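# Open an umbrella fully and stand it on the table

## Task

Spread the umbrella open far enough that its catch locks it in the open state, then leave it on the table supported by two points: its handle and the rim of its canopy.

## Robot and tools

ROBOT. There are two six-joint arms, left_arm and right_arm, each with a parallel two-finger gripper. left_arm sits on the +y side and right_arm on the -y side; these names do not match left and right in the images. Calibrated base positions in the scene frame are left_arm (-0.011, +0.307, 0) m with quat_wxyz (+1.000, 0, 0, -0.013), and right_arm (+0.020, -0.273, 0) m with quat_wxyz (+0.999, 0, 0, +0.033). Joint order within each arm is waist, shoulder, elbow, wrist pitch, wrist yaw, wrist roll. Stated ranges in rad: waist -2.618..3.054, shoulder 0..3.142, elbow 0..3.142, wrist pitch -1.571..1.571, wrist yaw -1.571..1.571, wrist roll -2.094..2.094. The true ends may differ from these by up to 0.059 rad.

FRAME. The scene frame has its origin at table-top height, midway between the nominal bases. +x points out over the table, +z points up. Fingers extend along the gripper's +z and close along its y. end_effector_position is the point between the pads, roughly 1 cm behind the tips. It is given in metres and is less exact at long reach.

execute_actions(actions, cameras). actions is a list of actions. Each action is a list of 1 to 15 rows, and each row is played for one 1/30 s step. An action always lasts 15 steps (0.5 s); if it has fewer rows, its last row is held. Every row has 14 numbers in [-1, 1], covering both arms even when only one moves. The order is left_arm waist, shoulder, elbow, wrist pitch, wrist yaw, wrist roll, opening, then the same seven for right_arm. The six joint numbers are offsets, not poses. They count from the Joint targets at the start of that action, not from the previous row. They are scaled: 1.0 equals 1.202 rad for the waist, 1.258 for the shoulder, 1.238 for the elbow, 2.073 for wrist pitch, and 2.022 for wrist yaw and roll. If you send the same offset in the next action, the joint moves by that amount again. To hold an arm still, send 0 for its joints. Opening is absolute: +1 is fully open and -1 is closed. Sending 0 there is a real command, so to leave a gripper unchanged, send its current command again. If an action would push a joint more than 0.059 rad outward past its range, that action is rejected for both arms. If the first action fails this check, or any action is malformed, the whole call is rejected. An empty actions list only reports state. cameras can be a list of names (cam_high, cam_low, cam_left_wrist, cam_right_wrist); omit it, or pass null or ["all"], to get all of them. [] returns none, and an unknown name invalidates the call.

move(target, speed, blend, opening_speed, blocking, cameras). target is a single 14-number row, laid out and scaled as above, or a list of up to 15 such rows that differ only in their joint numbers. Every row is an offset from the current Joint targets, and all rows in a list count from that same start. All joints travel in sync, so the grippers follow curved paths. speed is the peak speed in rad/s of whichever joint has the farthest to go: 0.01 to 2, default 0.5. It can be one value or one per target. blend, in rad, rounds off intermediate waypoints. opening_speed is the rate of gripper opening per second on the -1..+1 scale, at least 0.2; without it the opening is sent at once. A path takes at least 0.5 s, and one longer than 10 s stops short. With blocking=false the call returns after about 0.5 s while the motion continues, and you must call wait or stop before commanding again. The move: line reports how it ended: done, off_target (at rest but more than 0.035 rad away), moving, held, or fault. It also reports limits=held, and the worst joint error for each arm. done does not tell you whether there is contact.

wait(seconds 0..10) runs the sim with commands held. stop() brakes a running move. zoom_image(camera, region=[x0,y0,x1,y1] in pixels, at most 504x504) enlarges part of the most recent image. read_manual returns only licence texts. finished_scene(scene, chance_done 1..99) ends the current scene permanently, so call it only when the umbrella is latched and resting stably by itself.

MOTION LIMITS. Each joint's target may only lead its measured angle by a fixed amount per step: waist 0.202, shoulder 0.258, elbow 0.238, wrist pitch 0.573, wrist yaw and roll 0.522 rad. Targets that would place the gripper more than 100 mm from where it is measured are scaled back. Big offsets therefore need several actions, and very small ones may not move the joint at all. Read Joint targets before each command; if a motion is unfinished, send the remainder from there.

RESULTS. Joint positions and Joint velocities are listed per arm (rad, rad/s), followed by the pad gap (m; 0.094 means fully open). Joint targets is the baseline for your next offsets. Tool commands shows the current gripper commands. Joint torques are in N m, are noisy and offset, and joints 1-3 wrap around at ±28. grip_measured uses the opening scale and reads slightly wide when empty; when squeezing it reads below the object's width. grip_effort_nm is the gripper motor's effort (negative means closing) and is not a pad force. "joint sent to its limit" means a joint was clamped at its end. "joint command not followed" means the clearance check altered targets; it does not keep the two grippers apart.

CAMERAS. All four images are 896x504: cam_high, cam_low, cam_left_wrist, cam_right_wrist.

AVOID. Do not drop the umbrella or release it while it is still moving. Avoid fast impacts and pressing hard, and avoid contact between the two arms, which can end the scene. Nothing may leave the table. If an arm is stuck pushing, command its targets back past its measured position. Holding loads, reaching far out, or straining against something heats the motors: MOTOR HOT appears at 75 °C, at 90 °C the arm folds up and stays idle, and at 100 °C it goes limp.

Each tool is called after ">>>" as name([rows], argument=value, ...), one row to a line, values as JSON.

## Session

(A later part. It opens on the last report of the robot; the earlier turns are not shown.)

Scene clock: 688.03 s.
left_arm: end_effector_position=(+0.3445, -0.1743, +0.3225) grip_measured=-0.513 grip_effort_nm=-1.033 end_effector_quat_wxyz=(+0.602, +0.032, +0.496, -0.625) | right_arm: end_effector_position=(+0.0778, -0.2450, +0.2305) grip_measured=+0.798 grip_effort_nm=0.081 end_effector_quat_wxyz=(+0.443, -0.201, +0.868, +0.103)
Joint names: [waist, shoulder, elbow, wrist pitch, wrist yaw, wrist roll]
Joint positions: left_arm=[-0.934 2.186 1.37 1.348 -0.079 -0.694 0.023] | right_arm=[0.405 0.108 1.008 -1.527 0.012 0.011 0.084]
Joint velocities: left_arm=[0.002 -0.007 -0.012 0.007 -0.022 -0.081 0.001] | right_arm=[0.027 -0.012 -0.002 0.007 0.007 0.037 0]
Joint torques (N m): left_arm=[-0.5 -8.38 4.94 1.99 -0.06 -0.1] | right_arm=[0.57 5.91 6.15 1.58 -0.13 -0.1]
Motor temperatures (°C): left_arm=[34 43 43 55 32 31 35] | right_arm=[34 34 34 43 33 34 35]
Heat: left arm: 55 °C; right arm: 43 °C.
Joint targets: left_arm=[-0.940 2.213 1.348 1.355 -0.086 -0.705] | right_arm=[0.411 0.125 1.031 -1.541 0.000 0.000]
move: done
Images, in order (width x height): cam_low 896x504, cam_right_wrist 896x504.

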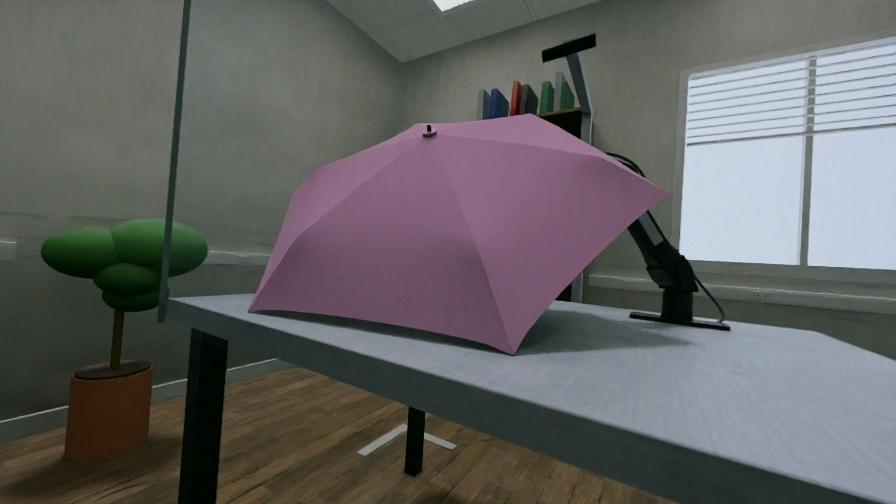

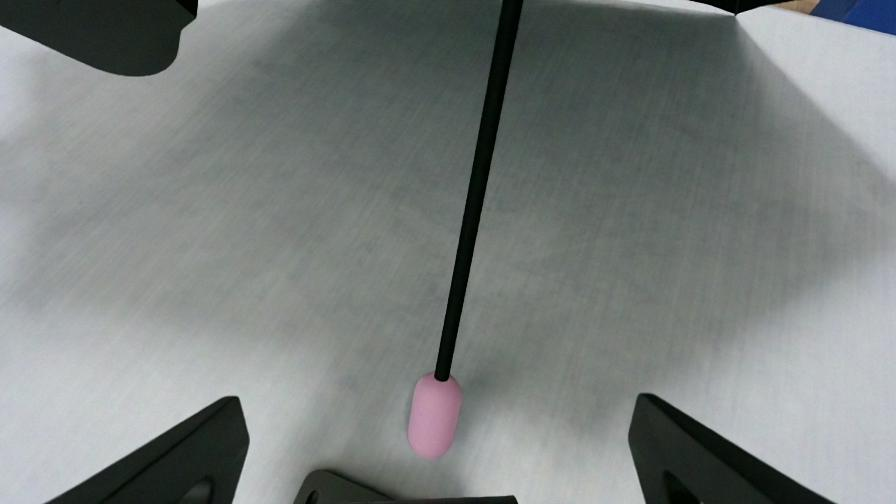

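>>> move([
  [0, 0, 0, 0, 0, 0, -0.5, 0, 0, 0, 0, 0, 0, 0.8],
], opening_speed=0.25, cameras=["cam_right_wrist"])

>>> zoom_image(camera="cam_right_wrist", region=[370, 360, 510, 480])

Scene clock: 707.63 s.
left_arm: end_effector_position=(+0.3445, -0.1742, +0.3226) grip_measured=-0.496 grip_effort_nm=-0.545 end_effector_quat_wxyz=(+0.602, +0.031, +0.496, -0.625) | right_arm: end_effector_position=(+0.0778, -0.2450, +0.2305) grip_measured=+0.798 grip_effort_nm=0.081 end_effector_quat_wxyz=(+0.443, -0.201, +0.868, +0.103)
Joint names: [waist, shoulder, elbow, wrist pitch, wrist yaw, wrist roll]
Joint positions: left_arm=[-0.934 2.186 1.37 1.349 -0.08 -0.694 0.024] | right_arm=[0.405 0.108 1.008 -1.527 0.012 0.011 0.084]
Joint velocities: left_arm=[-0.007 -0.007 0.017 0.007 -0.007 -0.037 0.001] | right_arm=[0.012 -0.012 -0.007 -0.051 -0.022 -0.051 0]
Joint torques (N m): left_arm=[-0.49 -8.36 4.96 1.99 -0.05 -0.09] | right_arm=[0.55 5.91 6.16 1.58 -0.11 -0.07]
Motor temperatures (°C): left_arm=[34 42 43 53 32 31 35] | right_arm=[34 34 34 43 33 34 35]
Heat: left arm: 53 °C; right arm: 43 °C.
Joint targets: left_arm=[-0.940 2.213 1.348 1.355 -0.086 -0.705] | right_arm=[0.411 0.125 1.031 -1.541 0.001 0.000]
move: done
Images, in order (width x height): cam_right_wrist 896x504.

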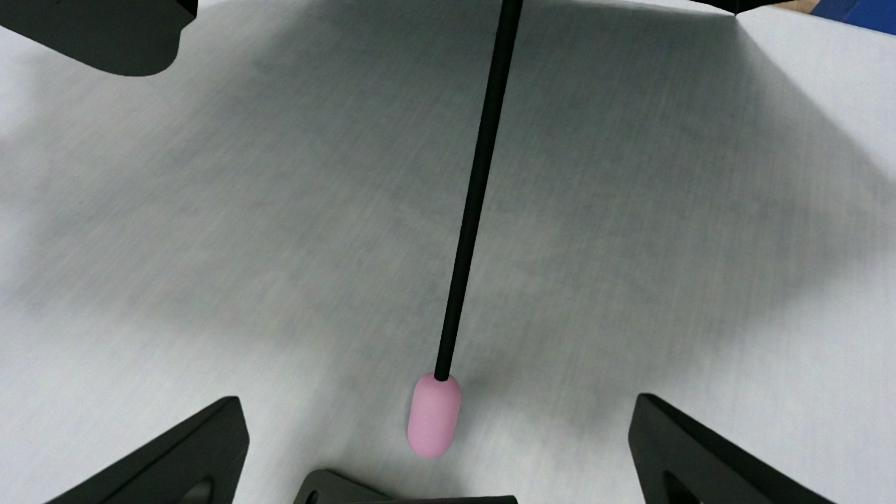

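Scaled by 3.600 from the camera's 896x504 image, which has a finer 1280x720 frame.

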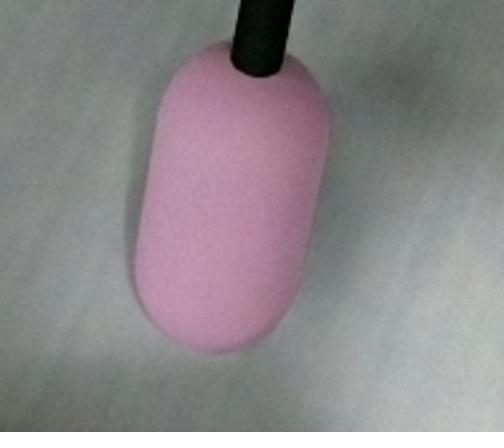

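>>> move([
  [0, 0, 0, 0, 0, 0, -0.3, 0, 0, 0, 0, 0, 0, 0.8],
], opening_speed=0.25, cameras=["cam_right_wrist", "cam_low", "cam_high"])

>>> zoom_image(camera="cam_right_wrist", region=[370, 360, 510, 480])

Scene clock: 709.80 s.
left_arm: end_effector_position=(+0.3447, -0.1734, +0.3235) grip_measured=-0.301 grip_effort_nm=0.076 end_effector_quat_wxyz=(+0.600, +0.027, +0.495, -0.628) | right_arm: end_effector_position=(+0.0777, -0.2450, +0.2304) grip_measured=+0.798 grip_effort_nm=0.081 end_effector_quat_wxyz=(+0.442, -0.201, +0.868, +0.103)
Joint names: [waist, shoulder, elbow, wrist pitch, wrist yaw, wrist roll]
Joint positions: left_arm=[-0.934 2.186 1.37 1.353 -0.084 -0.703 0.033] | right_arm=[0.405 0.108 1.008 -1.528 0.012 0.011 0.084]
Joint velocities: left_arm=[-0.017 0.002 -0.017 0.007 -0.022 -0.007 0.001] | right_arm=[-0.012 -0.007 0.002 -0.066 -0.022 0.051 -0.002]
Joint torques (N m): left_arm=[-0.5 -8.36 4.94 1.94 -0.02 0.02] | right_arm=[0.54 5.93 6.16 1.59 -0.11 -0.09]
Motor temperatures (°C): left_arm=[34 42 43 53 32 31 34] | right_arm=[34 34 34 43 33 34 35]
Heat: left arm: 53 °C; right arm: 43 °C.
Joint targets: left_arm=[-0.940 2.213 1.348 1.355 -0.086 -0.705] | right_arm=[0.411 0.125 1.031 -1.541 0.001 0.000]
move: done
Images, in order (width x height): cam_high 896x504, cam_low 896x504, cam_right_wrist 896x504.

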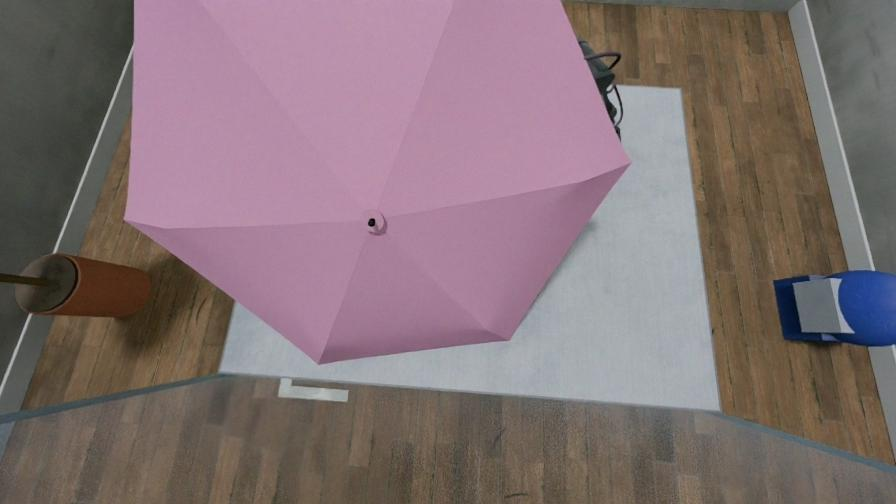

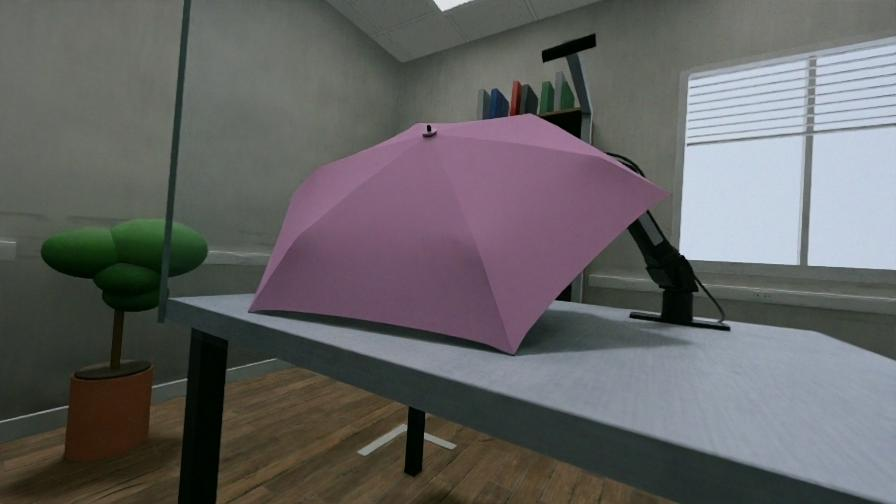

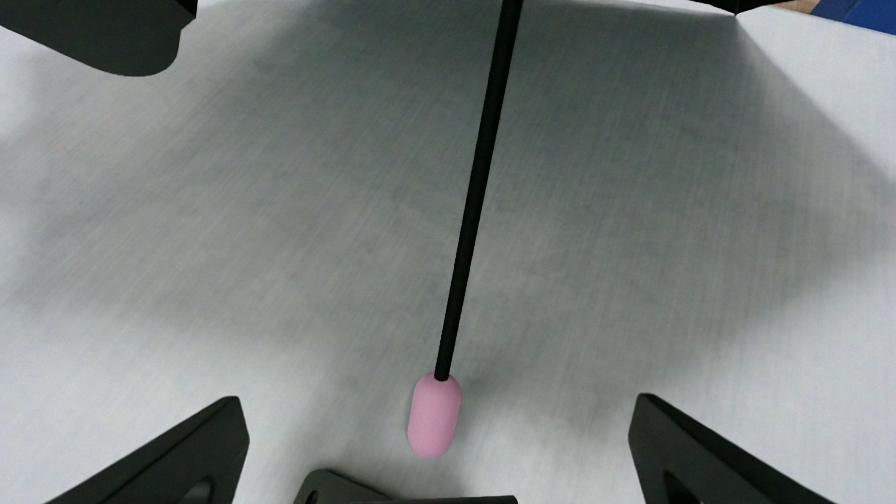

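Scaled by 3.600 from the camera's 896x504 image, which has a finer 1280x720 frame.

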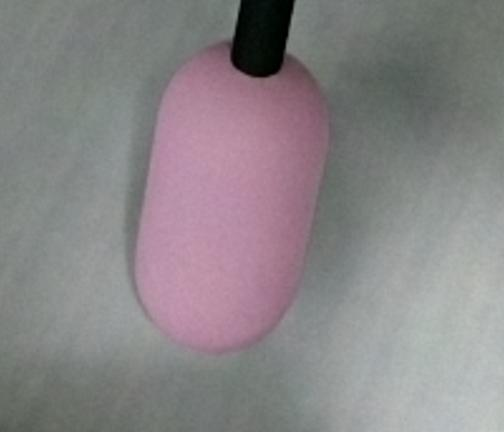

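>>> move([
  [0, 0, 0, 0, 0, 0, 0.5, 0, 0, 0, 0, 0, 0, 0.8],
], opening_speed=0.7, cameras=["cam_left_wrist", "cam_right_wrist"])

Scene clock: 712.47 s.
left_arm: end_effector_position=(+0.3448, -0.1733, +0.3236) grip_measured=+0.498 grip_effort_nm=0.066 end_effector_quat_wxyz=(+0.601, +0.027, +0.494, -0.628) | right_arm: end_effector_position=(+0.0777, -0.2450, +0.2304) grip_measured=+0.798 grip_effort_nm=0.076 end_effector_quat_wxyz=(+0.442, -0.201, +0.868, +0.104)
Joint names: [waist, shoulder, elbow, wrist pitch, wrist yaw, wrist roll]
Joint positions: left_arm=[-0.934 2.186 1.37 1.353 -0.084 -0.703 0.07] | right_arm=[0.405 0.108 1.008 -1.528 0.011 0.011 0.084]
Joint velocities: left_arm=[0.002 0.002 -0.007 -0.051 -0.007 0.022 0] | right_arm=[-0.002 0.012 0.007 -0.007 -0.081 0.037 0]
Joint torques (N m): left_arm=[-0.51 -8.36 4.96 1.93 -0.01 0.02] | right_arm=[0.58 5.94 6.15 1.58 -0.11 -0.09]
Motor temperatures (°C): left_arm=[34 42 43 52 32 31 34] | right_arm=[34 34 34 43 33 34 35]
Heat: left arm: 52 °C; right arm: 43 °C.
Joint targets: left_arm=[-0.940 2.213 1.348 1.355 -0.086 -0.705] | right_arm=[0.411 0.125 1.031 -1.541 0.000 0.000]
move: done
Images, in order (width x height): cam_left_wrist 896x504, cam_right_wrist 896x504.

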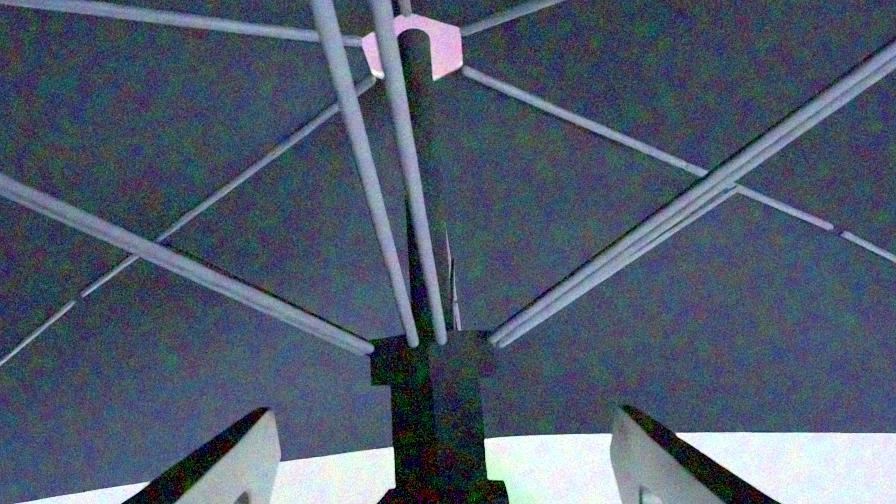

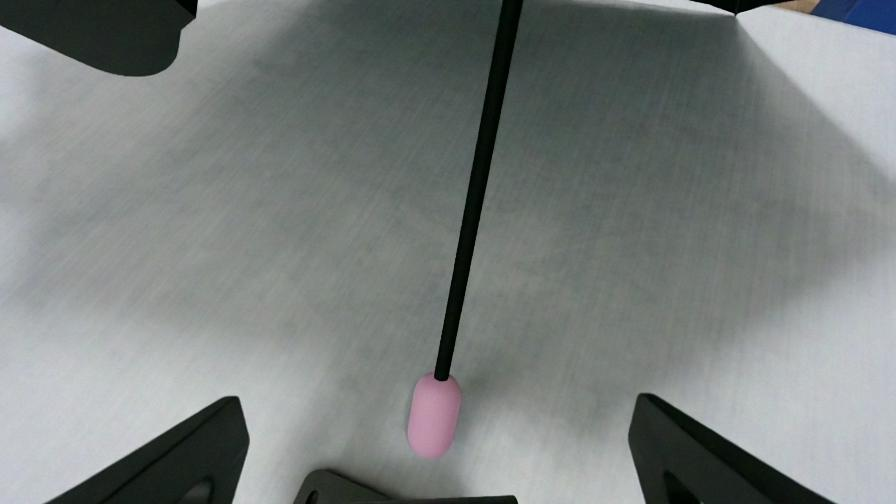

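>>> move([
  [0, -0.0302, -0.0145, 0.0096, 0, 0, 0.5, 0, 0, 0, 0, 0, 0, 0.8],
  [0, -0.0914, -0.1963, 0.0892, 0, 0, 0.5, 0, 0, 0, 0, 0, 0, 0.8],
  [0, -0.2886, -0.4588, 0.0217, 0.0425, 0, 0.5, 0, 0, 0, 0, 0, 0, 0.8],
  [0, -0.5509, -0.7011, -0.1423, 0.0425, 0.3487, 0.5, 0, 0, 0, 0, 0, 0, 0.8],
], speed=[0.1, 0.15, 0.25, 0.4], blend=0.02)

Scene clock: 745.77 s.
left_arm: end_effector_position=(+0.2407, -0.0490, +0.2087) grip_measured=+0.499 grip_effort_nm=0.066 end_effector_quat_wxyz=(+0.637, +0.317, +0.619, -0.332) | right_arm: end_effector_position=(+0.0777, -0.2450, +0.2304) grip_measured=+0.798 grip_effort_nm=0.085 end_effector_quat_wxyz=(+0.442, -0.201, +0.868, +0.104)
Joint names: [waist, shoulder, elbow, wrist pitch, wrist yaw, wrist roll]
Joint positions: left_arm=[-0.934 1.541 0.497 1.075 -0.006 -0.007 0.07] | right_arm=[0.405 0.108 1.008 -1.528 0.011 0.011 0.084]
Joint velocities: left_arm=[0.002 -0.027 -0.007 -0.095 -0.022 -0.037 -0.001] | right_arm=[0.017 0.017 -0.017 -0.022 -0.022 0.081 0.001]
Joint torques (N m): left_arm=[-0.49 -6.54 4.81 2.19 0.04 0.12] | right_arm=[0.51 5.98 6.12 1.58 -0.11 -0.08]
Motor temperatures (°C): left_arm=[34 42 43 51 32 31 33] | right_arm=[34 34 34 43 33 34 35]
Heat: left arm: 51 °C; right arm: 43 °C.
Joint targets: left_arm=[-0.940 1.520 0.480 1.060 0.000 0.000] | right_arm=[0.411 0.125 1.031 -1.541 0.000 0.000]
move: done; blend cut to 0.019 rad at target 1

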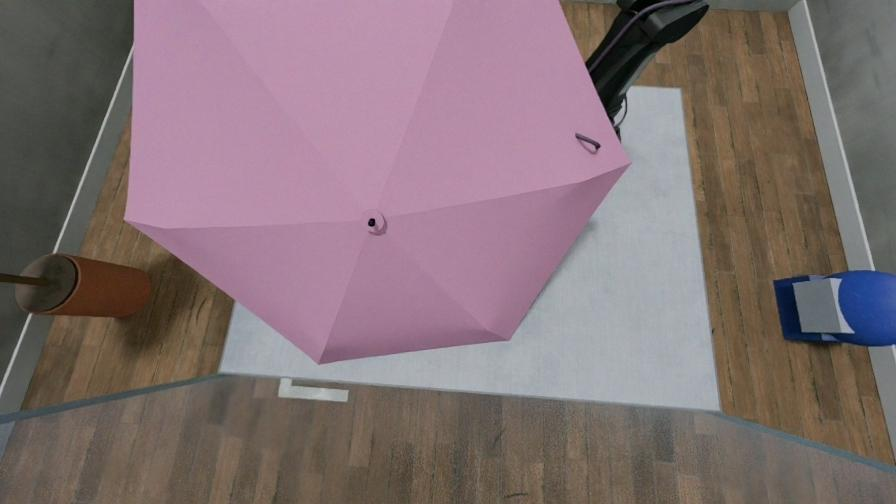

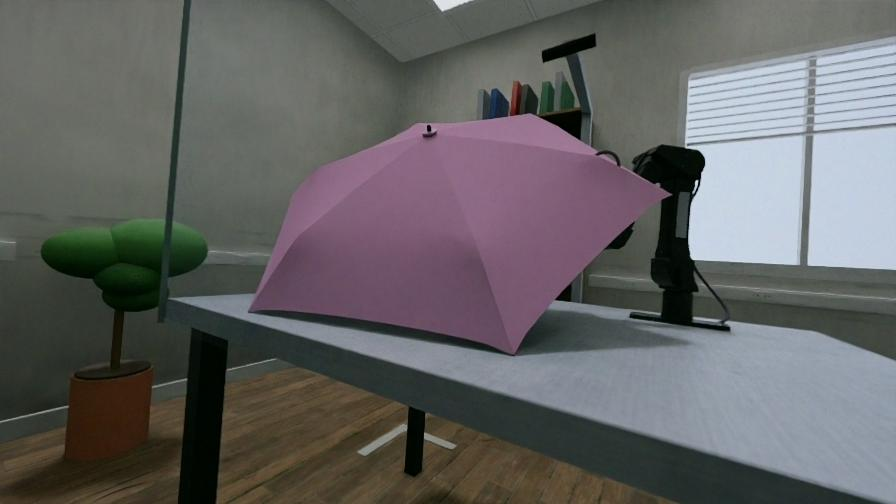

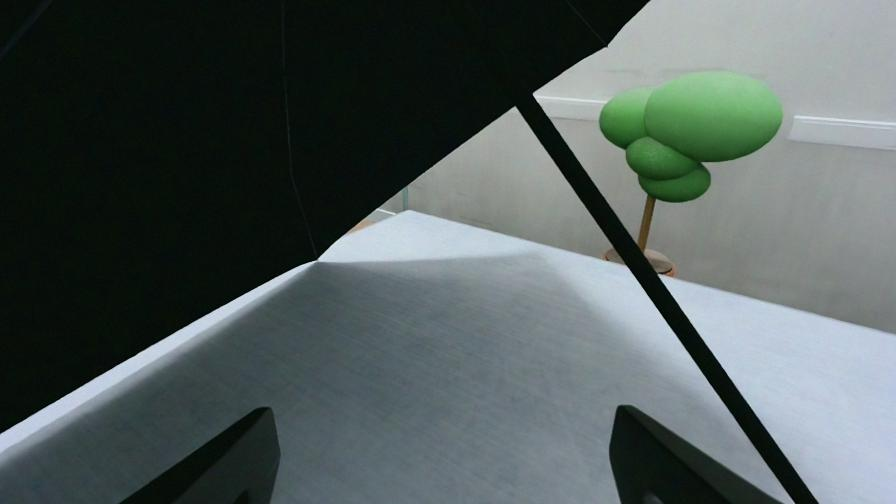

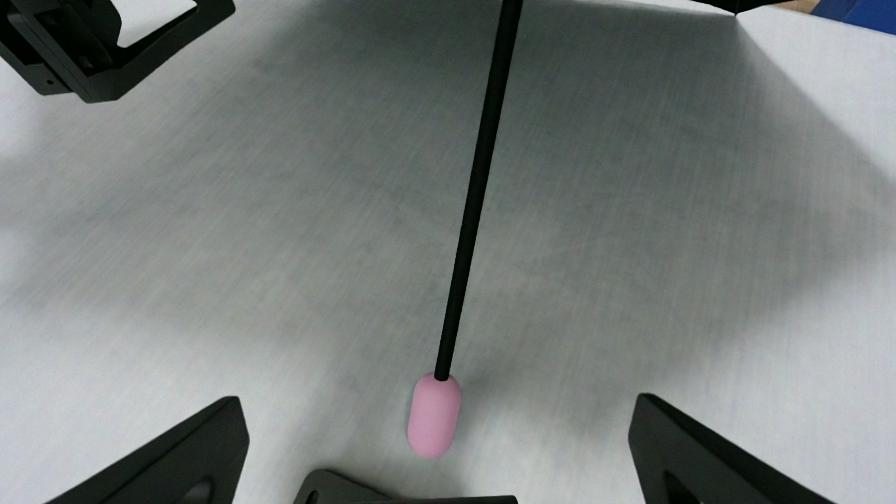

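>>> zoom_image(camera="cam_high", region=[520, 40, 720, 200])

>>> zoom_image(camera="cam_low", region=[560, 120, 740, 340])

Scaled by 2.520 from the camera's 896x504 image, which has a finer 1280x720 frame.

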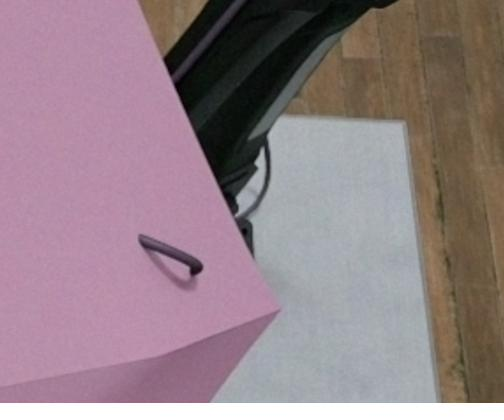

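Scaled by 2.291 from the camera's 896x504 image, which has a finer 1280x720 frame.

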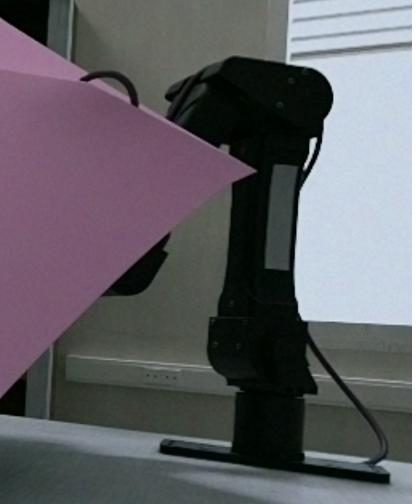

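>>> finished_scene(scene=2, chance_done=88)

The scene is finished: the task was done.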